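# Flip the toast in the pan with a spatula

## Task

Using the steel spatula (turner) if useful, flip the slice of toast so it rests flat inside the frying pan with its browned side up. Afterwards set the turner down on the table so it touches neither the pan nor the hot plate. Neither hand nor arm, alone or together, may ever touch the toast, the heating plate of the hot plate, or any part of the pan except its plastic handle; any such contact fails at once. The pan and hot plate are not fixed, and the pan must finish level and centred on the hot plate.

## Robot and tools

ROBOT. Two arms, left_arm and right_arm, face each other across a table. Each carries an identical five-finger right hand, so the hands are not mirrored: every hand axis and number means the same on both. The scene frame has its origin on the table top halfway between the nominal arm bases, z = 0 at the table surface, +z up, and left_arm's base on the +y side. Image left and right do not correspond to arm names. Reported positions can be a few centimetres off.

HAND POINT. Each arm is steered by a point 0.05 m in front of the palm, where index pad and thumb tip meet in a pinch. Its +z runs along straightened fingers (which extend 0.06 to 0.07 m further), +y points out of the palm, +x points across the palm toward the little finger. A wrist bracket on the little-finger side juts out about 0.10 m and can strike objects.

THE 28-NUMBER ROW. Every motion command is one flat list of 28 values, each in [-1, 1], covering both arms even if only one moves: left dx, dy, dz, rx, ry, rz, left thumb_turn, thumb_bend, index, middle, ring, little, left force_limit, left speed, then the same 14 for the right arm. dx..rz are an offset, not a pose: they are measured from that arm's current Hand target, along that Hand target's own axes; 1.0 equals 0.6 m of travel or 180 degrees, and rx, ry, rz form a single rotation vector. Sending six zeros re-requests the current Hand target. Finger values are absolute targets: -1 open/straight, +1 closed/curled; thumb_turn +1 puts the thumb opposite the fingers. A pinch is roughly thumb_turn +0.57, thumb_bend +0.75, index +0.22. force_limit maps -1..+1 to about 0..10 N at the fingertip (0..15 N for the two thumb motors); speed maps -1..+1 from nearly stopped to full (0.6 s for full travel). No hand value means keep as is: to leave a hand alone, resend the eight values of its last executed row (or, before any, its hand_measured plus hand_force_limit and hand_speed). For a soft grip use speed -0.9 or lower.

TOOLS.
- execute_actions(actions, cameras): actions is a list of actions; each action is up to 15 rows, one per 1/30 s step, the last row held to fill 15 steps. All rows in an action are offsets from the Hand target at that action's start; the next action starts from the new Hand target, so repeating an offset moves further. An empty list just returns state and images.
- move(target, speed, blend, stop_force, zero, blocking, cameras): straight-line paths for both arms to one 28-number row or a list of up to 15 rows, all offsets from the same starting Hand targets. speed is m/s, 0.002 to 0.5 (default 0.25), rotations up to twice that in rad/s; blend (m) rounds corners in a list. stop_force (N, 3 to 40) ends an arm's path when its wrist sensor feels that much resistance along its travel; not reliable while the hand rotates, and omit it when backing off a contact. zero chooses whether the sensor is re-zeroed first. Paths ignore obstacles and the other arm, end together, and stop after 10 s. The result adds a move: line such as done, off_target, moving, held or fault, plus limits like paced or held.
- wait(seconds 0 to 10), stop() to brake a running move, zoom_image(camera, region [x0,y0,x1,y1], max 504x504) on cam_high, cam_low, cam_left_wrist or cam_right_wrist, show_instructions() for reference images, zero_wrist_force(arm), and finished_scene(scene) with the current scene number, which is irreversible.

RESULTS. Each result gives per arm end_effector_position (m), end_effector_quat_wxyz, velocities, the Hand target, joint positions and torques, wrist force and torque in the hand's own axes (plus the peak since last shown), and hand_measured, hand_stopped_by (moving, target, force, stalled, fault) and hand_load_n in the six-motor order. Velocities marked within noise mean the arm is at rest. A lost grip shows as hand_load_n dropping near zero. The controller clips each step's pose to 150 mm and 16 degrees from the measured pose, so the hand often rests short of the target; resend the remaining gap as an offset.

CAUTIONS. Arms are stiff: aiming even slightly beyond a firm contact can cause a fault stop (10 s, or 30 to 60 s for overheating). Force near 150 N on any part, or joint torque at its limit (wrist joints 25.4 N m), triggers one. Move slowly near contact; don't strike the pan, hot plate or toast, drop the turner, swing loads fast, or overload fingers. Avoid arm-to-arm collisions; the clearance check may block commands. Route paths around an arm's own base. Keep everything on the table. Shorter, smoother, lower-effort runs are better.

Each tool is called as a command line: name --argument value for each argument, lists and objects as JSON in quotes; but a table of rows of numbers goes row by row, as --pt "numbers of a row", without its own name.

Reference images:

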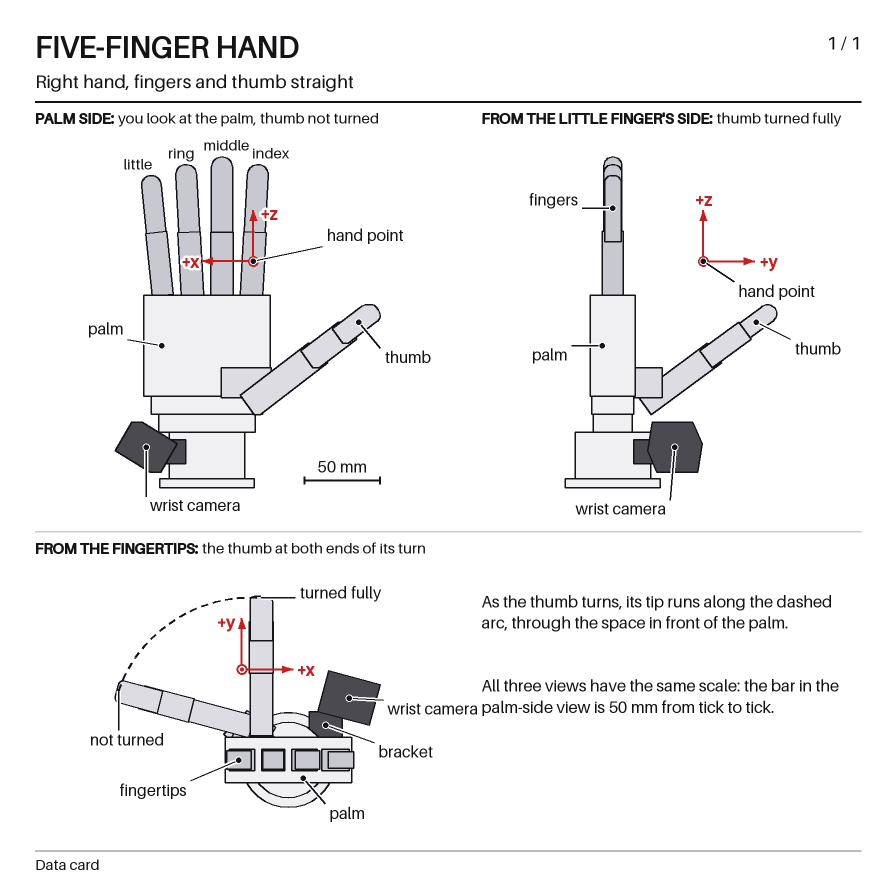

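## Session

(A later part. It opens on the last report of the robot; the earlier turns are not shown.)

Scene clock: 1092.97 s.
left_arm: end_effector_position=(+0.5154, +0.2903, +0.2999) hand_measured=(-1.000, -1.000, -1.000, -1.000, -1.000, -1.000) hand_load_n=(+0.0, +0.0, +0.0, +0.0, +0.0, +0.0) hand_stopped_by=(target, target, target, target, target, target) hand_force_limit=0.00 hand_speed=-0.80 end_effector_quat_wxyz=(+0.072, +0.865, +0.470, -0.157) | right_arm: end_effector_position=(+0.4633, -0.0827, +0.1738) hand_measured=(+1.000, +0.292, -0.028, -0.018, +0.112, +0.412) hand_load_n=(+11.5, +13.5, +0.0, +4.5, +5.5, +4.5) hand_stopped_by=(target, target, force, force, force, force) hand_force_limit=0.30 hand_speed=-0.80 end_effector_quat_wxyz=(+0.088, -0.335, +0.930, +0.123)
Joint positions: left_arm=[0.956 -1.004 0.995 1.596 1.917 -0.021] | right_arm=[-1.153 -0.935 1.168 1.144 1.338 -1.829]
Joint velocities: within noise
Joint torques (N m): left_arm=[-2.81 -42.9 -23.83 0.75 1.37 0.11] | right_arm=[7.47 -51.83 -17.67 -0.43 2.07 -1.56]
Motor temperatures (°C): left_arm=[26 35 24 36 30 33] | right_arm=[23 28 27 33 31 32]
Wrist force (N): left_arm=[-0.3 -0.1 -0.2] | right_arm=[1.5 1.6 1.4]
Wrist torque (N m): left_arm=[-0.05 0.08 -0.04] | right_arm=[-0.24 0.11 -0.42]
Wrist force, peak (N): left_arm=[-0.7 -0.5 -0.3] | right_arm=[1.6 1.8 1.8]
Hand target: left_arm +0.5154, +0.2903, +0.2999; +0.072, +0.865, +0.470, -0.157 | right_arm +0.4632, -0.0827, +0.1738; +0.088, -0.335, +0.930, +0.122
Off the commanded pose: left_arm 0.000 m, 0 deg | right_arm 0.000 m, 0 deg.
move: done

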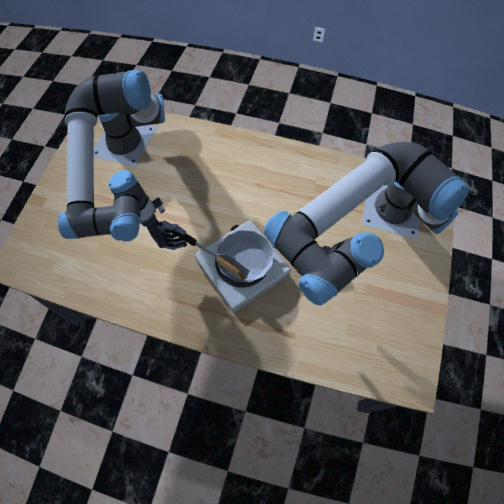

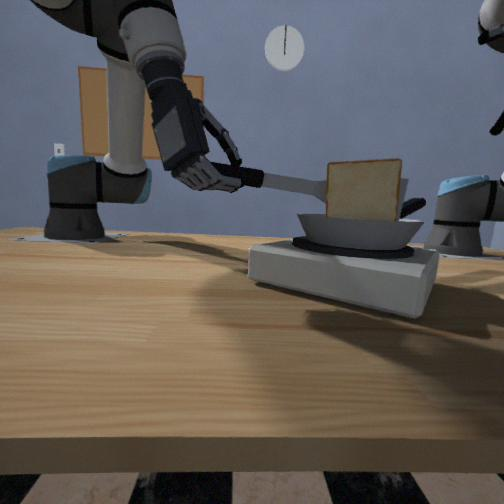

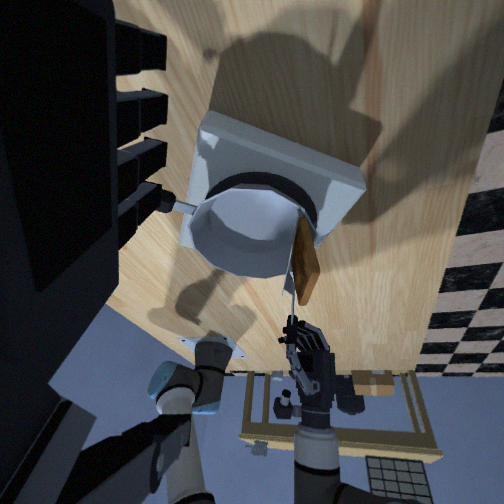

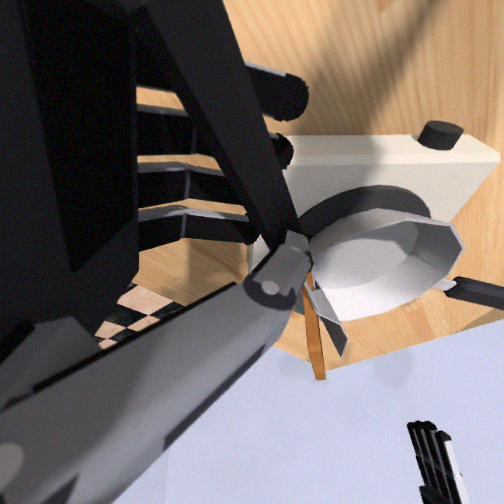

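move --target '[0,0,0,0,0,0,-1,-1,-1,-1,-1,-1,0,-0.8,-0.0019,-0.0183,0.0120,-0.0674,0.0315,0.0374,1,0.3,0.35,0.35,0.85,0.95,0.3,-0.8]' --speed 0.03

zoom_image --camera "cam_left_wrist" --region '[140, 170, 340, 370]'

zoom_image --camera "cam_low" --region '[200, 80, 430, 260]'

zoom_image --camera "cam_high" --region '[190, 210, 300, 320]'

Scene clock: 1128.77 s.
left_arm: end_effector_position=(+0.5154, +0.2903, +0.2999) hand_measured=(-1.000, -1.000, -1.000, -1.000, -1.000, -1.000) hand_load_n=(+0.0, +0.0, +0.0, +0.0, +0.0, +0.0) hand_stopped_by=(target, target, target, target, target, target) hand_force_limit=0.00 hand_speed=-0.80 end_effector_quat_wxyz=(+0.072, +0.865, +0.470, -0.157) | right_arm: end_effector_position=(+0.4718, -0.0882, +0.1653) hand_measured=(+1.000, +0.292, -0.028, -0.018, +0.112, +0.412) hand_load_n=(+12.0, +12.0, +0.0, +5.5, +5.5, +4.0) hand_stopped_by=(target, target, force, force, force, force) hand_force_limit=0.30 hand_speed=-0.80 end_effector_quat_wxyz=(-0.002, -0.293, +0.933, +0.208)
Joint positions: left_arm=[0.956 -1.004 0.995 1.596 1.917 -0.021] | right_arm=[-1.236 -0.832 1.114 1.282 1.151 -1.85]
Joint velocities: within noise
Joint torques (N m): left_arm=[-0.61 -41.55 -22.37 0.79 1.03 0.13] | right_arm=[4.68 -55.22 -23.01 0.31 1.42 -0.95]
Motor temperatures (°C): left_arm=[26 35 24 36 30 33] | right_arm=[23 28 27 33 31 32]
Wrist force (N): left_arm=[-0.3 0.0 -0.4] | right_arm=[1.7 2.0 2.0]
Wrist torque (N m): left_arm=[-0.01 0.09 -0.04] | right_arm=[-0.13 0.19 -0.43]
Wrist force, peak (N): left_arm=[-0.8 -0.3 -0.6] | right_arm=[2.1 2.2 2.3]
Hand target: left_arm +0.5154, +0.2903, +0.2999; +0.072, +0.865, +0.470, -0.157 | right_arm +0.4717, -0.0881, +0.1654; -0.001, -0.293, +0.933, +0.208
Off the commanded pose: left_arm 0.000 m, 0 deg | right_arm 0.000 m, 0 deg.
move: done

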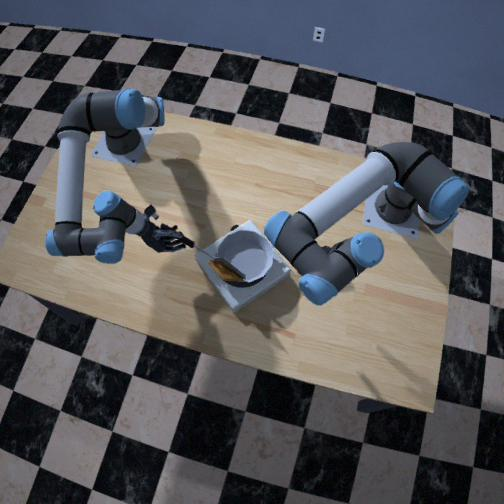

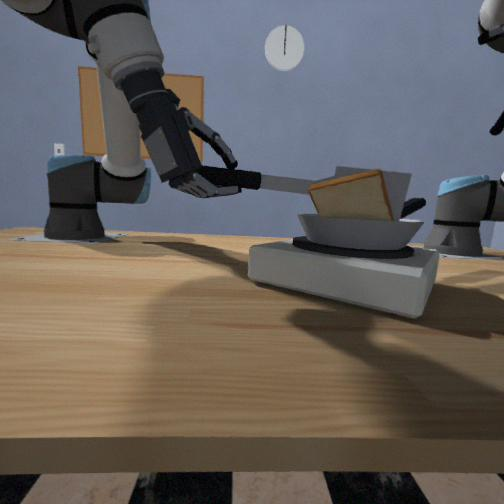

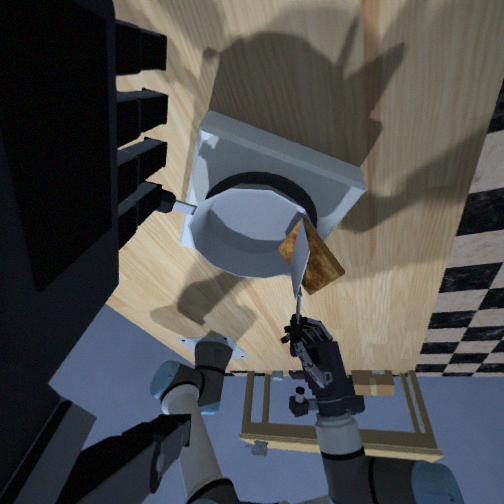

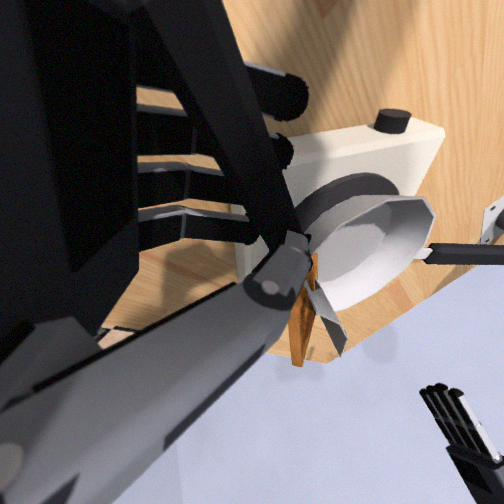

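Scaled by 2.520.

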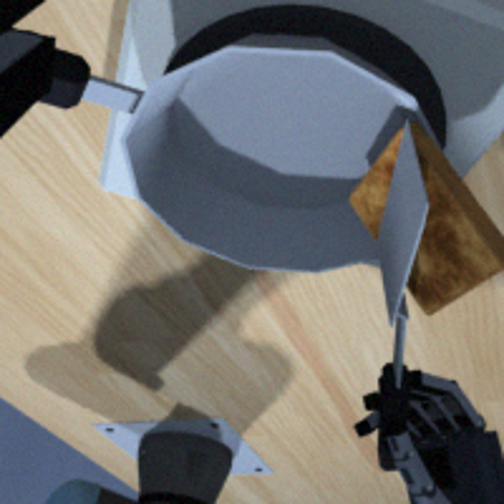

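Scaled by 2.191.

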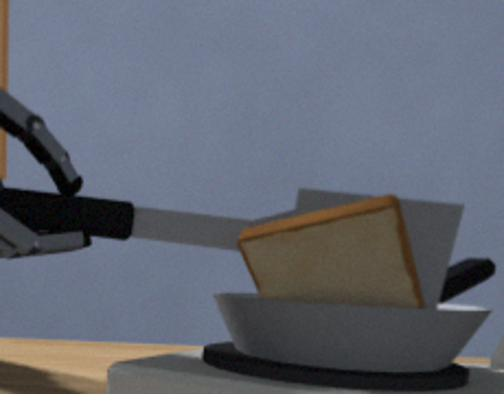

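Scaled by 4.582.

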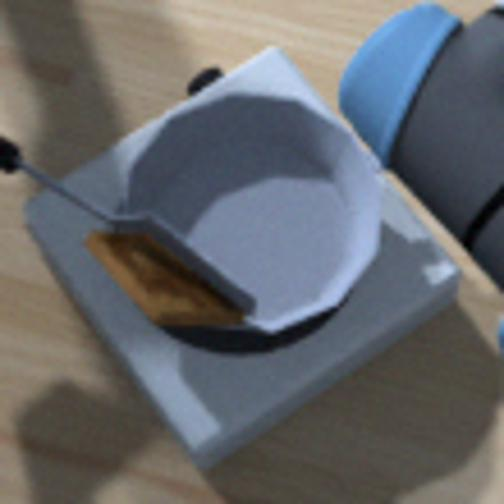

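move --target '[0,0,0,0,0,0,-1,-1,-1,-1,-1,-1,0,-0.8,0.0176,0.0269,0.0091,0,0,0,1,0.3,0.35,0.35,0.85,0.95,0.3,-0.8]' --speed 0.03

zoom_image --camera "cam_left_wrist" --region '[140, 170, 340, 370]'

zoom_image --camera "cam_low" --region '[200, 80, 430, 260]'

zoom_image --camera "cam_high" --region '[190, 210, 300, 320]'

Scene clock: 1147.27 s.
left_arm: end_effector_position=(+0.5154, +0.2903, +0.2999) hand_measured=(-1.000, -1.000, -1.000, -1.000, -1.000, -1.000) hand_load_n=(+0.0, +0.0, +0.0, +0.0, +0.0, +0.0) hand_stopped_by=(target, target, target, target, target, target) hand_force_limit=0.00 hand_speed=-0.80 end_effector_quat_wxyz=(+0.072, +0.865, +0.470, -0.157) | right_arm: end_effector_position=(+0.4534, -0.0797, +0.1655) hand_measured=(+1.000, +0.292, -0.028, -0.018, +0.112, +0.412) hand_load_n=(+12.5, +11.5, +0.0, +6.5, +6.5, +4.0) hand_stopped_by=(target, target, force, force, force, force) hand_force_limit=0.30 hand_speed=-0.80 end_effector_quat_wxyz=(-0.001, -0.293, +0.933, +0.208) end_effector_velocity=(+0.003, -0.001, +0.000) end_effector_angular_velocity=(+0.001, -0.003, -0.001)
Joint positions: left_arm=[0.956 -1.004 0.995 1.596 1.917 -0.021] | right_arm=[-1.211 -0.861 1.162 1.251 1.152 -1.822]
Joint velocities: left_arm=[within noise] | right_arm=[-0.003 0.003 -0.005 0.001 0 -0.003]
Joint torques (N m): left_arm=[-1.93 -42.69 -23.76 0.44 1.08 0.29] | right_arm=[-7.55 -31.37 -29.06 4.73 0.64 -1.88]
Motor temperatures (°C): left_arm=[26 35 24 36 30 33] | right_arm=[23 28 27 33 31 32]
Wrist force (N): left_arm=[-0.7 -0.1 -0.2] | right_arm=[-0.1 0.1 2.3]
Wrist torque (N m): left_arm=[-0.04 0.14 -0.07] | right_arm=[0.15 0.07 -0.01]
Wrist force, peak (N): left_arm=[-0.7 0.2 -0.5] | right_arm=[1.7 2.3 2.1]
Hand target: left_arm +0.5154, +0.2903, +0.2999; +0.072, +0.865, +0.470, -0.157 | right_arm +0.4535, -0.0798, +0.1654; -0.001, -0.293, +0.933, +0.208
Off the commanded pose: left_arm 0.000 m, 0 deg | right_arm 0.000 m, 0 deg.
move: done

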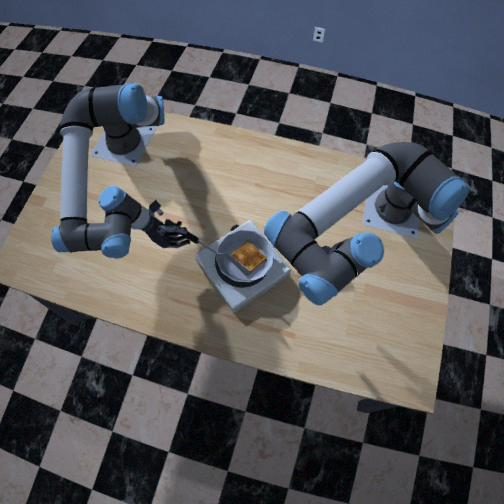

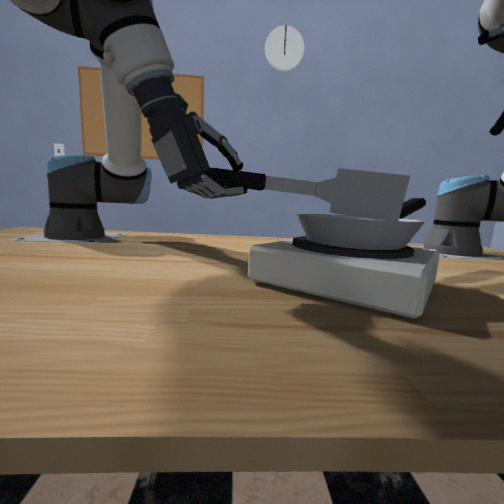

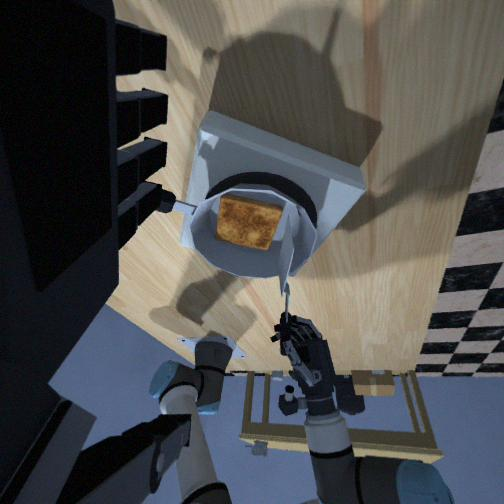

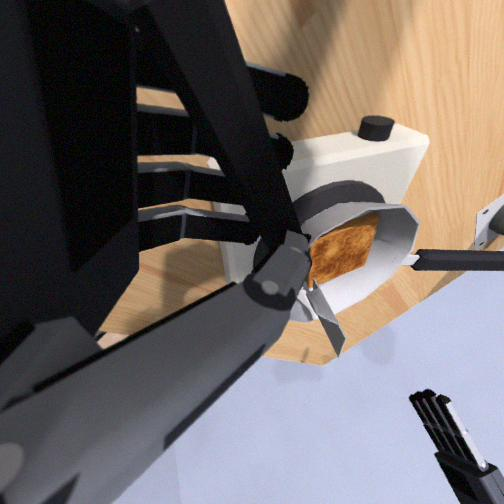

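Scaled by 2.520.

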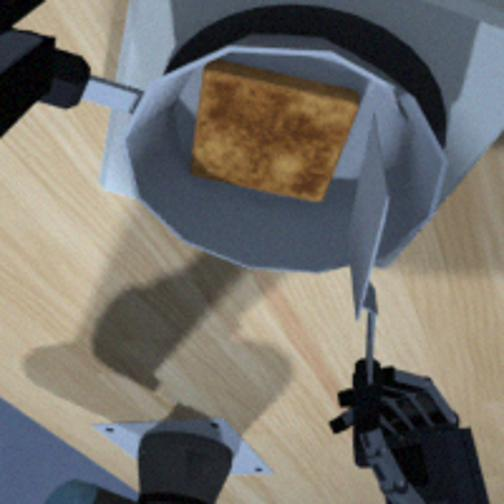

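Scaled by 2.191.

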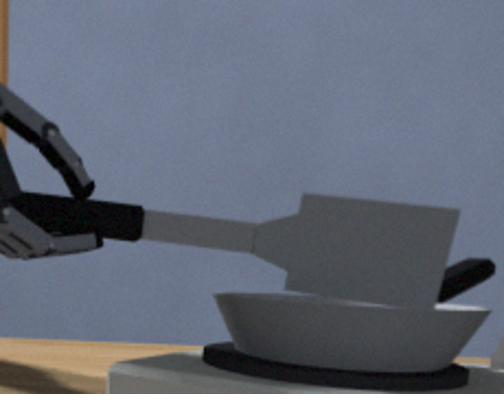

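Scaled by 4.582.

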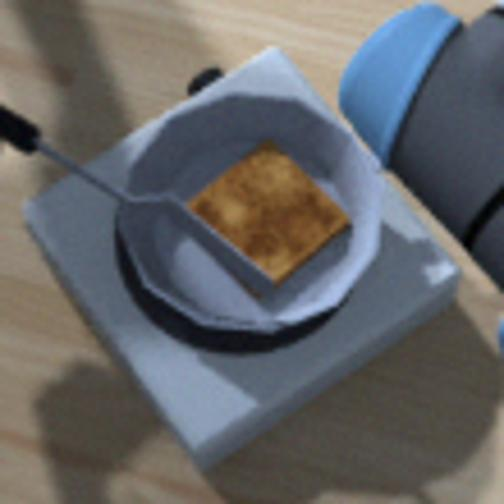

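zoom_image --camera "cam_low" --region '[280, 160, 430, 260]'

zoom_image --camera "cam_left_wrist" --region '[180, 170, 340, 330]'

zoom_image --camera "cam_high" --region '[200, 215, 300, 315]'

Scaled by 3.360.

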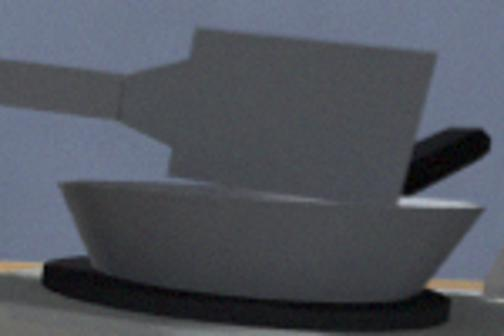

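Scaled by 3.150.

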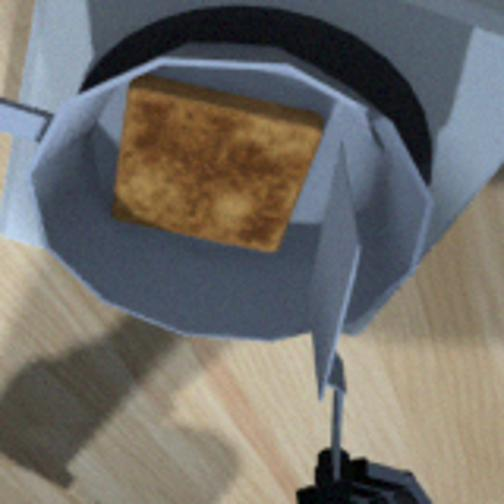

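Scaled by 5.040.

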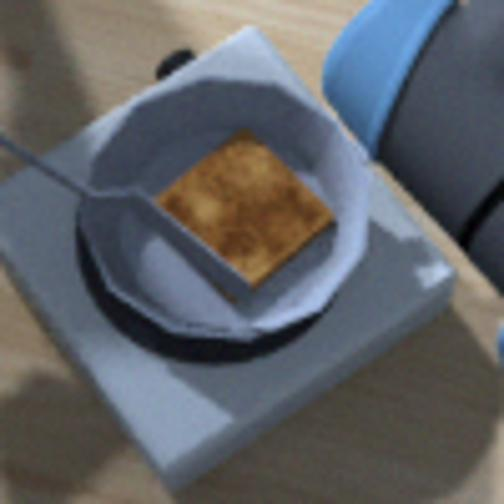

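move --pt "0 0 0 0 0 0 -1 -1 -1 -1 -1 -1 0 -0.8 -0.0132 -0.0202 -0.0068 0 0 0 1 0.3 0.35 0.35 0.85 0.95 0.3 -0.8" --pt "0 0 0 0 0 0 -1 -1 -1 -1 -1 -1 0 -0.8 0.0352 0.0415 0.0130 0.0098 -0.0319 0.0763 1 0.3 0.35 0.35 0.85 0.95 0.3 -0.8" --speed 0.05

zoom_image --camera "cam_left_wrist" --region '[180, 170, 340, 330]'

zoom_image --camera "cam_low" --region '[280, 160, 430, 260]'

zoom_image --camera "cam_high" --region '[190, 210, 300, 320]'

Scene clock: 1223.23 s.
left_arm: end_effector_position=(+0.5154, +0.2903, +0.2999) hand_measured=(-1.000, -1.000, -1.000, -1.000, -1.000, -1.000) hand_load_n=(+0.0, +0.0, -0.5, +0.0, +0.0, +0.0) hand_stopped_by=(target, target, target, target, target, target) hand_force_limit=0.00 hand_speed=-0.80 end_effector_quat_wxyz=(+0.072, +0.865, +0.470, -0.157) | right_arm: end_effector_position=(+0.4214, -0.0699, +0.1655) hand_measured=(+1.000, +0.292, -0.028, -0.018, +0.112, +0.412) hand_load_n=(+12.0, +12.0, +0.0, +6.0, +5.5, +4.0) hand_stopped_by=(target, target, force, force, force, force) hand_force_limit=0.30 hand_speed=-0.80 end_effector_quat_wxyz=(+0.025, -0.169, +0.963, +0.207)
Joint positions: left_arm=[0.956 -1.004 0.995 1.596 1.917 -0.021] | right_arm=[-1.148 -1.011 1.376 1.049 1.18 -1.471]
Joint velocities: within noise
Joint torques (N m): left_arm=[-0.96 -41.93 -24.13 0.63 1.16 0.12] | right_arm=[-9.53 -26.89 -29.89 4.26 -1.78 -2.1]
Motor temperatures (°C): left_arm=[26 35 24 36 30 33] | right_arm=[23 28 27 33 31 32]
Wrist force (N): left_arm=[-0.5 -0.2 -0.1] | right_arm=[1.7 1.2 2.0]
Wrist torque (N m): left_arm=[-0.06 0.11 -0.06] | right_arm=[-0.13 0.25 -0.40]
Wrist force, peak (N): left_arm=[-0.9 -0.3 -0.4] | right_arm=[1.9 1.3 2.5]
Hand target: left_arm +0.5154, +0.2903, +0.2999; +0.072, +0.865, +0.470, -0.157 | right_arm +0.4214, -0.0699, +0.1655; +0.025, -0.168, +0.963, +0.207
Off the commanded pose: left_arm 0.000 m, 0 deg | right_arm 0.000 m, 0 deg.
move: done

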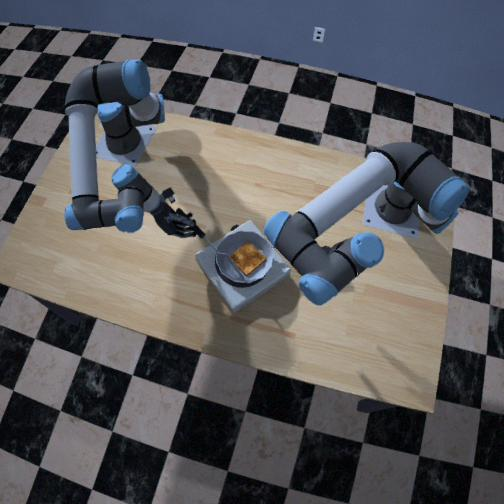

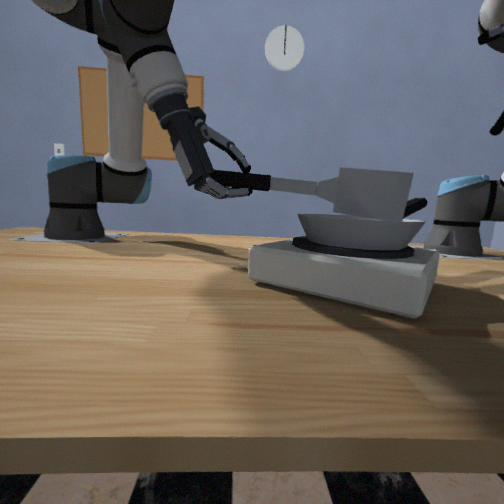

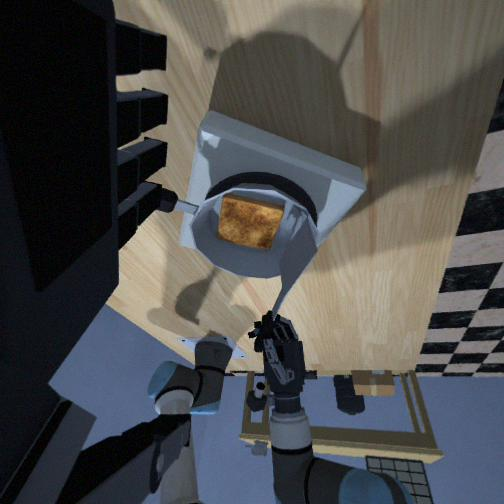

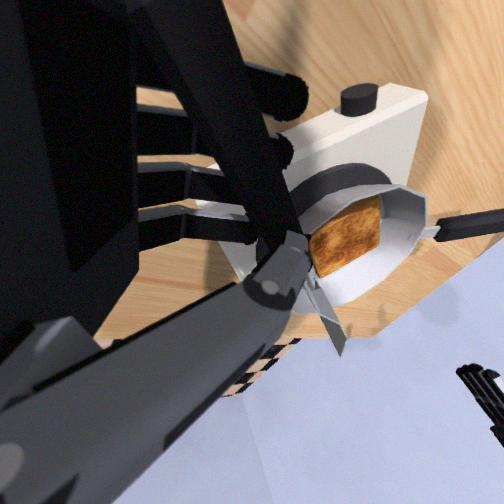

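Scaled by 3.150.

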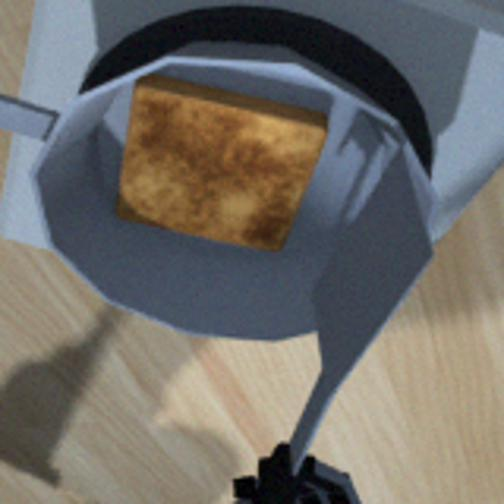

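Scaled by 3.360.

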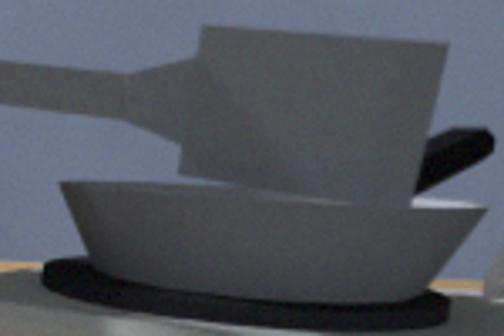

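Scaled by 4.582.

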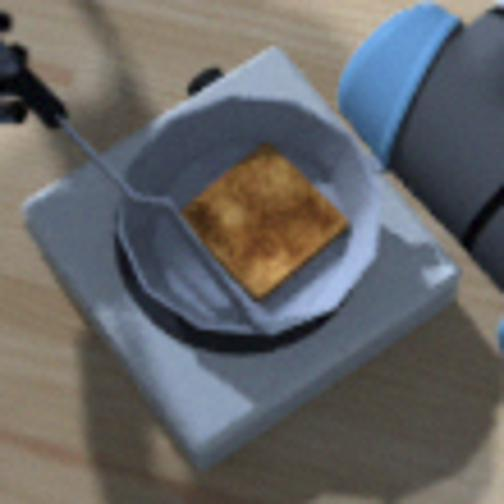

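move --target '[0,0,0,0,0,0,-1,-1,-1,-1,-1,-1,0,-0.8,0.0325,-0.0083,-0.0075,0,0,0,1,0.3,0.35,0.35,0.85,0.95,0.3,-0.8]' --speed 0.04 --cameras '["cam_high"]'

move --target '[0,0,0,0,0,0,-1,-1,-1,-1,-1,-1,0,-0.8,0.0049,-0.0160,0.0382,0,0,0,1,0.3,0.35,0.35,0.85,0.95,0.3,-0.8]' --speed 0.02 --stop_force 3

zoom_image --camera "cam_left_wrist" --region '[180, 170, 340, 330]'

zoom_image --camera "cam_low" --region '[280, 160, 430, 260]'

zoom_image --camera "cam_high" --region '[190, 210, 300, 320]'

Scene clock: 1246.30 s.
left_arm: end_effector_position=(+0.5154, +0.2903, +0.2999) hand_measured=(-1.000, -1.000, -1.000, -1.000, -1.000, -1.000) hand_load_n=(+0.0, +0.0, +0.0, +0.0, +0.0, +0.0) hand_stopped_by=(target, target, target, target, target, target) hand_force_limit=0.00 hand_speed=-0.80 end_effector_quat_wxyz=(+0.072, +0.865, +0.470, -0.157) | right_arm: end_effector_position=(+0.4049, -0.0821, +0.1654) hand_measured=(+1.000, +0.292, -0.028, -0.018, +0.112, +0.412) hand_load_n=(+12.5, +11.0, +0.0, +6.5, +6.0, +4.0) hand_stopped_by=(target, target, force, force, force, force) hand_force_limit=0.30 hand_speed=-0.80 end_effector_quat_wxyz=(+0.025, -0.169, +0.963, +0.207)
Joint positions: left_arm=[0.956 -1.004 0.995 1.596 1.917 -0.021] | right_arm=[-1.158 -1.057 1.452 1.024 1.179 -1.482]
Joint velocities: within noise
Joint torques (N m): left_arm=[-1.67 -39.67 -23.33 0.77 0.96 0.32] | right_arm=[7.42 -25.91 -27.8 4.54 -2.49 1.69]
Motor temperatures (°C): left_arm=[26 35 24 36 30 33] | right_arm=[23 28 27 33 31 32]
Wrist force (N): left_arm=[-0.4 0.0 -0.2] | right_arm=[-0.4 -0.1 2.4]
Wrist torque (N m): left_arm=[-0.03 0.08 -0.05] | right_arm=[0.12 0.14 -0.03]
Wrist force, peak (N): left_arm=[-0.6 0.1 -0.7] | right_arm=[2.2 1.1 2.0]
Hand target: left_arm +0.5154, +0.2903, +0.2999; +0.072, +0.865, +0.470, -0.157 | right_arm +0.4048, -0.0821, +0.1654; +0.025, -0.168, +0.963, +0.207
Off the commanded pose: left_arm 0.000 m, 0 deg | right_arm 0.000 m, 0 deg.
move: done
Images, in order (width x height): cam_high 504x504.

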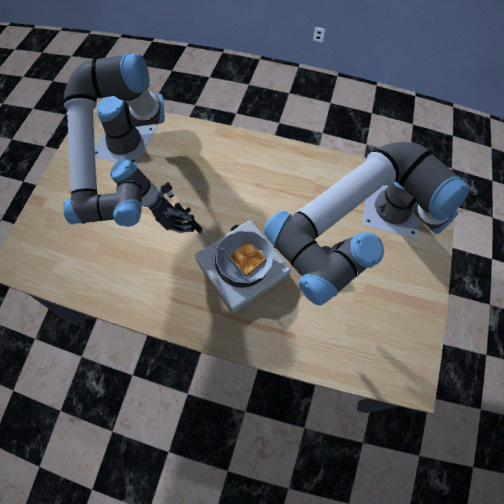

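Scene clock: 1248.67 s.
left_arm: end_effector_position=(+0.5154, +0.2903, +0.2999) hand_measured=(-1.000, -1.000, -1.000, -1.000, -1.000, -1.000) hand_load_n=(+0.0, +0.0, +0.0, -0.5, +0.0, +0.0) hand_stopped_by=(target, target, target, target, target, target) hand_force_limit=0.00 hand_speed=-0.80 end_effector_quat_wxyz=(+0.072, +0.865, +0.470, -0.157) | right_arm: end_effector_position=(+0.4048, -0.0819, +0.1403) hand_measured=(+1.000, +0.292, -0.028, -0.018, +0.112, +0.412) hand_load_n=(+12.5, +11.5, +0.0, +6.5, +6.0, +4.0) hand_stopped_by=(target, target, force, force, force, force) hand_force_limit=0.30 hand_speed=-0.80 end_effector_quat_wxyz=(+0.025, -0.168, +0.963, +0.207)
Joint positions: left_arm=[0.956 -1.004 0.995 1.596 1.917 -0.021] | right_arm=[-1.157 -1.033 1.483 0.968 1.179 -1.481]
Joint velocities: within noise
Joint torques (N m): left_arm=[-1.11 -40.76 -22.57 0.75 0.91 0.23] | right_arm=[7.1 -53 -27.28 4.75 0.63 2.47]
Motor temperatures (°C): left_arm=[26 35 24 36 30 33] | right_arm=[23 28 27 33 31 32]
Wrist force (N): left_arm=[-0.3 -0.3 -0.4] | right_arm=[-0.3 -0.1 2.4]
Wrist torque (N m): left_arm=[-0.05 0.09 -0.05] | right_arm=[0.12 0.12 -0.03]
Wrist force, peak (N): left_arm=[-0.8 0.2 -0.4] | right_arm=[0.0 -0.2 2.9]
Hand target: left_arm +0.5154, +0.2903, +0.2999; +0.072, +0.865, +0.470, -0.157 | right_arm +0.4048, -0.0819, +0.1403; +0.025, -0.168, +0.963, +0.207
Off the commanded pose: left_arm 0.000 m, 0 deg | right_arm 0.000 m, 0 deg.
move: done

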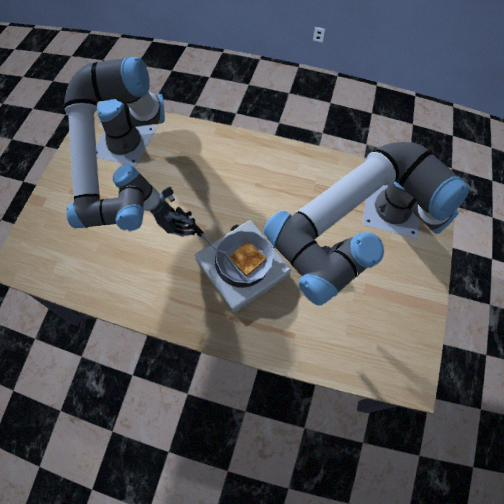

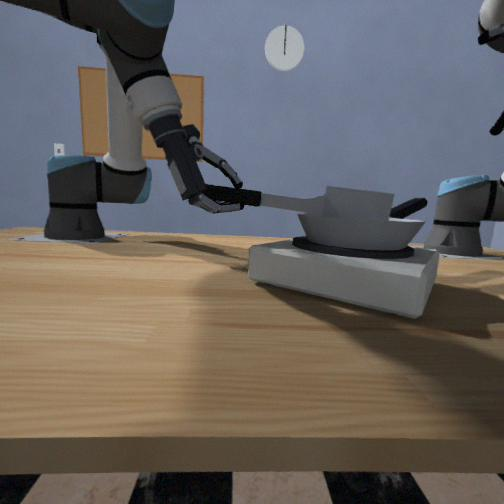

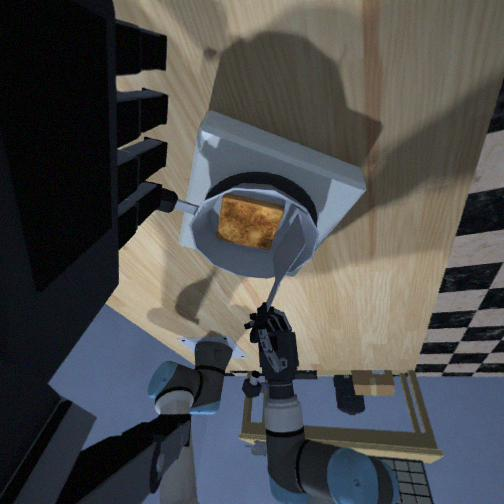

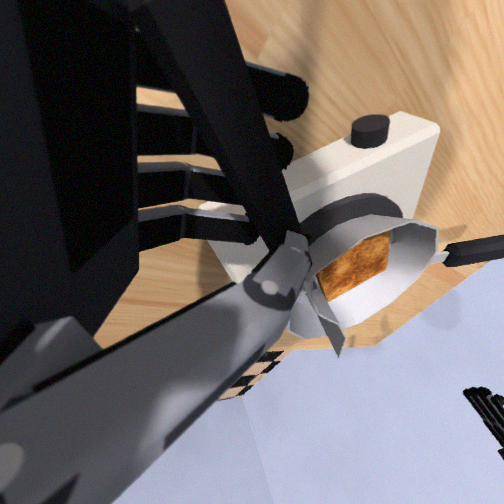

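Scaled by 3.150.

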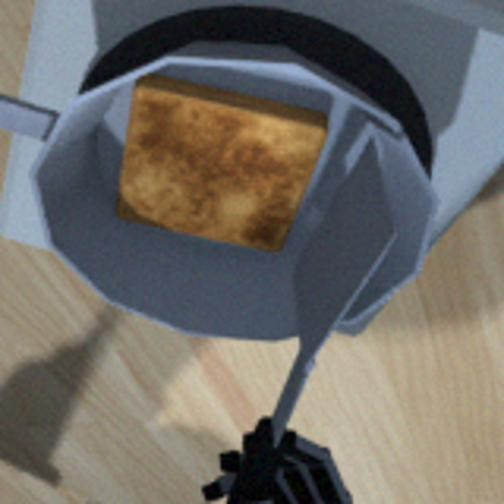

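Scaled by 3.360.

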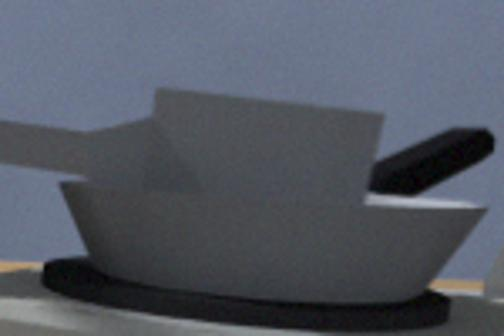

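Scaled by 4.582.

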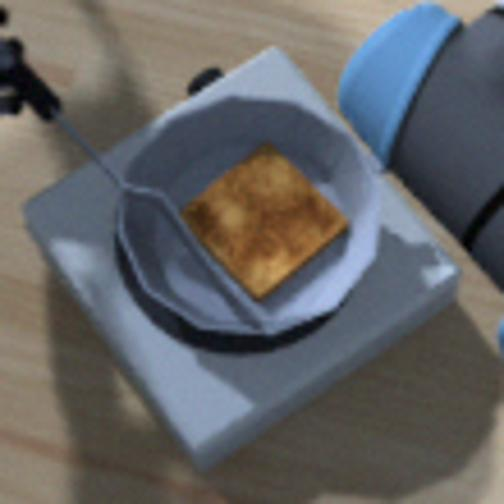

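move --target '[0,0,0,0,0,0,-1,-1,-1,-1,-1,-1,0,-0.8,-0.0176,-0.0269,-0.0091,0,0,0,1,0.3,0.35,0.35,0.85,0.95,0.3,-0.8]' --speed 0.02 --stop_force 8

zoom_image --camera "cam_left_wrist" --region '[180, 170, 340, 330]'

zoom_image --camera "cam_low" --region '[280, 160, 430, 260]'

zoom_image --camera "cam_high" --region '[190, 210, 300, 320]'

Scene clock: 1259.77 s.
left_arm: end_effector_position=(+0.5154, +0.2903, +0.2999) hand_measured=(-1.000, -1.000, -1.000, -1.000, -1.000, -1.000) hand_load_n=(+0.0, +0.0, +0.0, +0.0, +0.0, +0.5) hand_stopped_by=(target, target, target, target, target, target) hand_force_limit=0.00 hand_speed=-0.80 end_effector_quat_wxyz=(+0.072, +0.865, +0.470, -0.157) | right_arm: end_effector_position=(+0.4202, -0.0947, +0.1403) hand_measured=(+1.000, +0.292, -0.028, -0.018, +0.112, +0.412) hand_load_n=(+12.0, +12.5, +0.0, +5.0, +5.5, +3.5) hand_stopped_by=(target, target, force, force, force, force) hand_force_limit=0.30 hand_speed=-0.80 end_effector_quat_wxyz=(+0.025, -0.168, +0.963, +0.207)
Joint positions: left_arm=[0.956 -1.004 0.995 1.596 1.917 -0.021] | right_arm=[-1.195 -1.021 1.468 0.987 1.173 -1.521]
Joint velocities: within noise
Joint torques (N m): left_arm=[-0.91 -41.98 -23.06 0.7 1.12 0.22] | right_arm=[6.76 -52.8 -7.18 -0.71 1.51 3.2]
Motor temperatures (°C): left_arm=[26 35 24 36 30 33] | right_arm=[23 28 27 33 31 32]
Wrist force (N): left_arm=[-0.5 0.1 -0.5] | right_arm=[1.5 1.7 1.4]
Wrist torque (N m): left_arm=[0.01 0.11 -0.04] | right_arm=[-0.14 0.21 -0.42]
Wrist force, peak (N): left_arm=[-0.7 -0.5 -0.3] | right_arm=[1.9 1.7 2.0]
Hand target: left_arm +0.5154, +0.2903, +0.2999; +0.072, +0.865, +0.470, -0.157 | right_arm +0.4202, -0.0947, +0.1403; +0.025, -0.168, +0.963, +0.207
Off the commanded pose: left_arm 0.000 m, 0 deg | right_arm 0.000 m, 0 deg.
move: done

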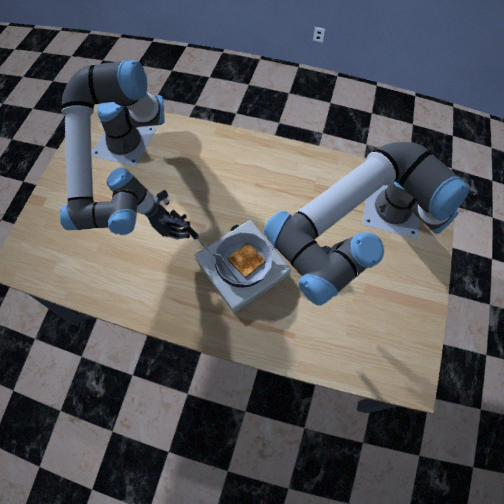

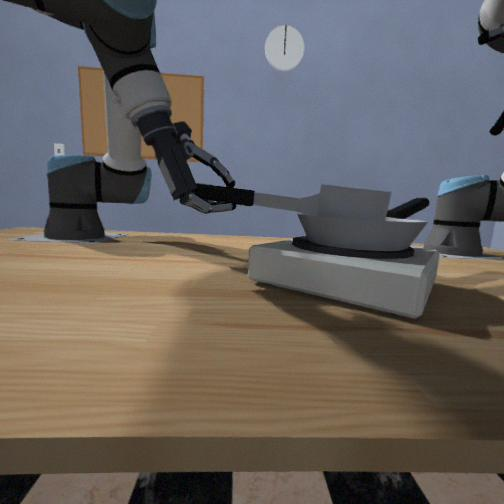

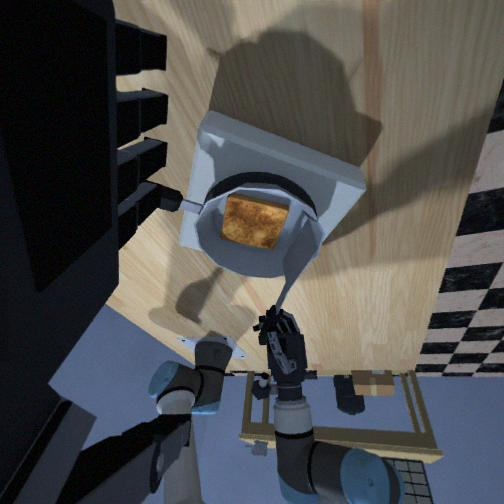

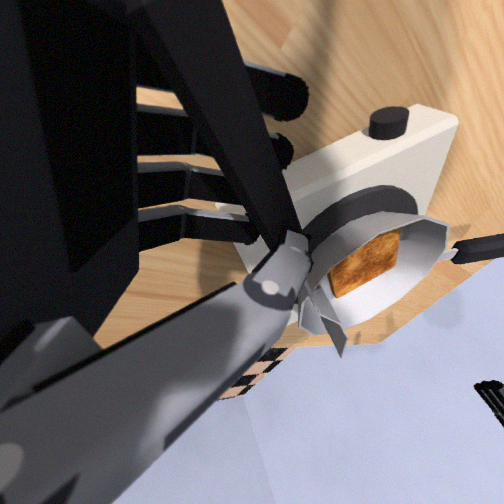

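Scaled by 3.150.

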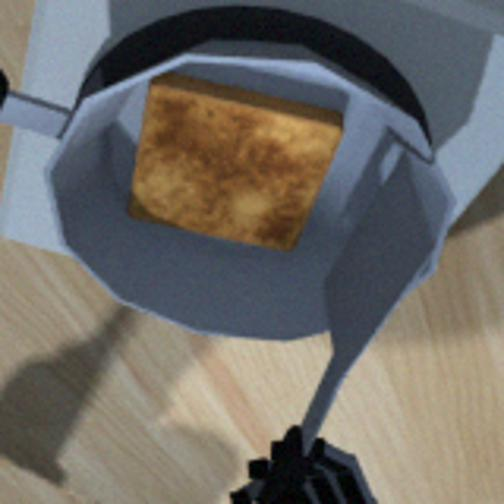

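Scaled by 3.360.

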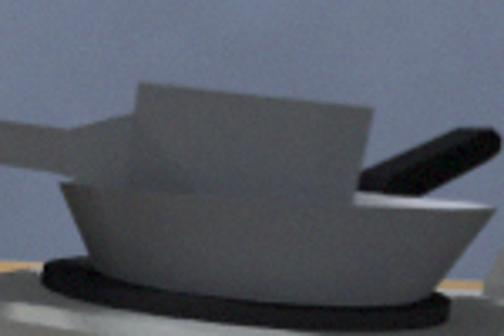

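Scaled by 4.582.

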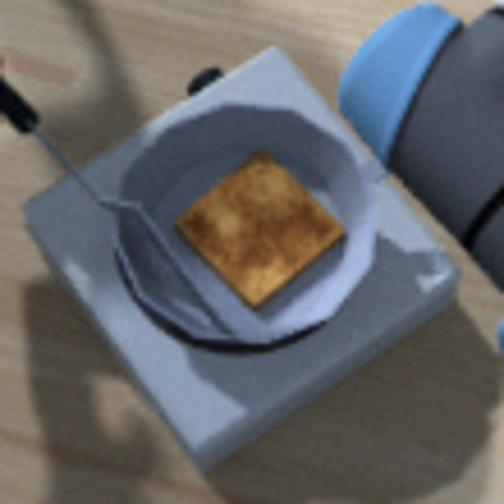

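move --pt "0 0 0 0 0 0 -1 -1 -1 -1 -1 -1 0 -0.8 0.0088 0.0134 0.0045 0 0 0 1 0.3 0.35 0.35 0.85 0.95 0.3 -0.8" --pt "0 0 0 0 0 0 -1 -1 -1 -1 -1 -1 0 -0.8 0.0150 0.0016 0.0275 -0.0235 -0.0358 -0.0121 1 0.3 0.35 0.35 0.85 0.95 0.3 -0.8" --speed 0.04

zoom_image --camera "cam_left_wrist" --region '[180, 170, 340, 330]'

zoom_image --camera "cam_low" --region '[280, 160, 430, 260]'

zoom_image --camera "cam_high" --region '[190, 210, 300, 320]'

Scene clock: 1358.00 s.
left_arm: end_effector_position=(+0.5154, +0.2903, +0.2999) hand_measured=(-1.000, -1.000, -1.000, -1.000, -1.000, -1.000) hand_load_n=(+0.0, +0.0, +0.0, +0.0, +0.0, +0.0) hand_stopped_by=(target, target, target, target, target, target) hand_force_limit=0.00 hand_speed=-0.80 end_effector_quat_wxyz=(+0.072, +0.865, +0.470, -0.157) | right_arm: end_effector_position=(+0.4111, -0.0901, +0.1246) hand_measured=(+1.000, +0.292, -0.028, -0.018, +0.112, +0.412) hand_load_n=(+12.5, +11.5, +0.0, +6.5, +6.0, +4.5) hand_stopped_by=(target, target, force, force, force, force) hand_force_limit=0.30 hand_speed=-0.80 end_effector_quat_wxyz=(+0.077, -0.176, +0.949, +0.251)
Joint positions: left_arm=[0.956 -1.004 0.995 1.596 1.917 -0.021] | right_arm=[-1.207 -1.066 1.609 0.768 1.103 -1.519]
Joint velocities: within noise
Joint torques (N m): left_arm=[-1.69 -41.01 -22.68 0.73 0.78 0.5] | right_arm=[6.79 -34.6 -27.53 4.71 0.72 -0.35]
Motor temperatures (°C): left_arm=[26 35 24 36 30 33] | right_arm=[23 28 27 33 31 32]
Wrist force (N): left_arm=[-0.4 -0.1 -0.4] | right_arm=[-0.1 -0.2 2.4]
Wrist torque (N m): left_arm=[-0.03 0.09 -0.05] | right_arm=[0.09 0.12 -0.04]
Wrist force, peak (N): left_arm=[-0.7 -0.3 -0.6] | right_arm=[-0.1 0.0 3.0]
Hand target: left_arm +0.5154, +0.2903, +0.2999; +0.072, +0.865, +0.470, -0.157 | right_arm +0.4111, -0.0900, +0.1245; +0.077, -0.176, +0.949, +0.251
Off the commanded pose: left_arm 0.000 m, 0 deg | right_arm 0.000 m, 0 deg.
move: done

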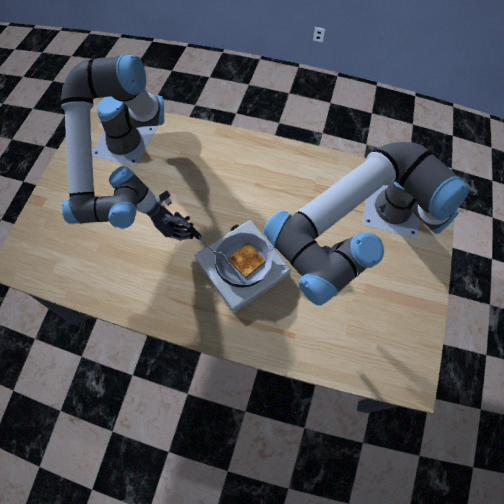

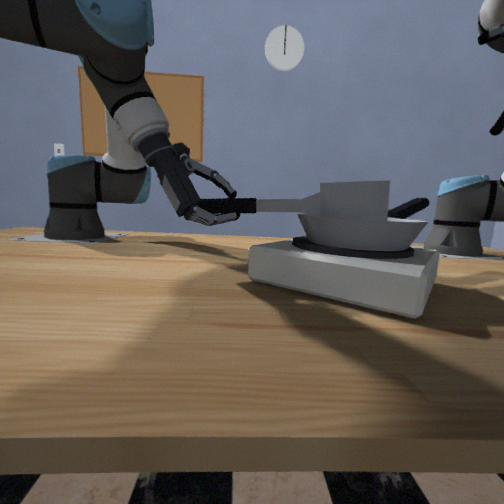

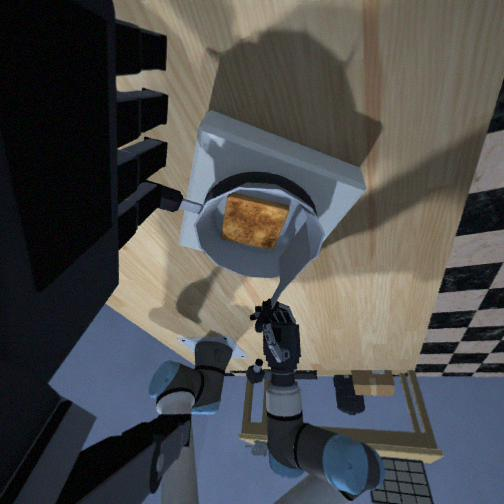

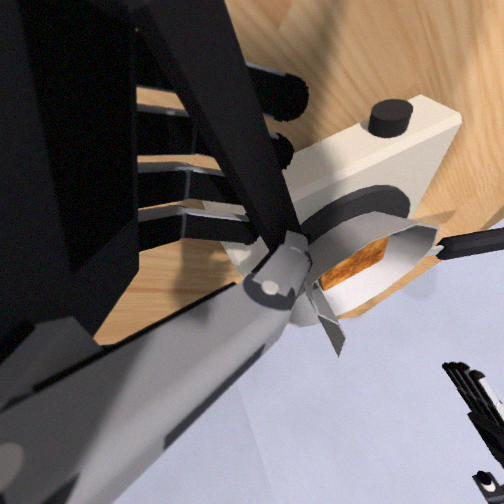

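Scaled by 3.150.

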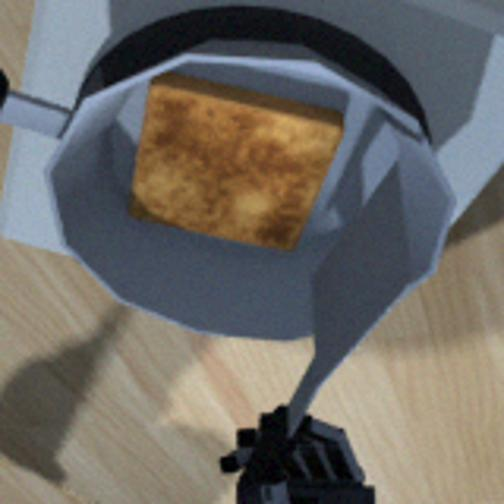

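Scaled by 3.360.

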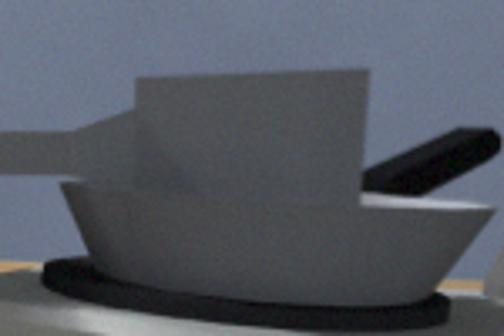

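Scaled by 4.582.

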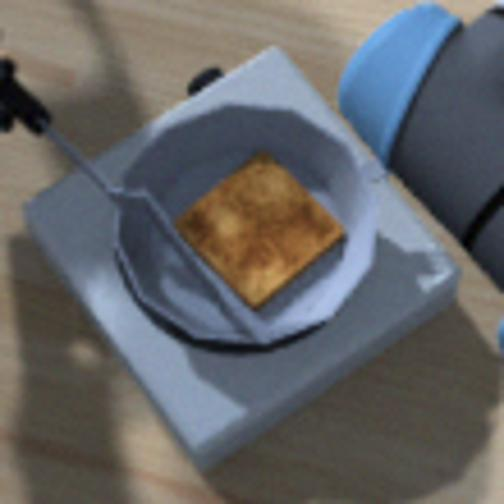

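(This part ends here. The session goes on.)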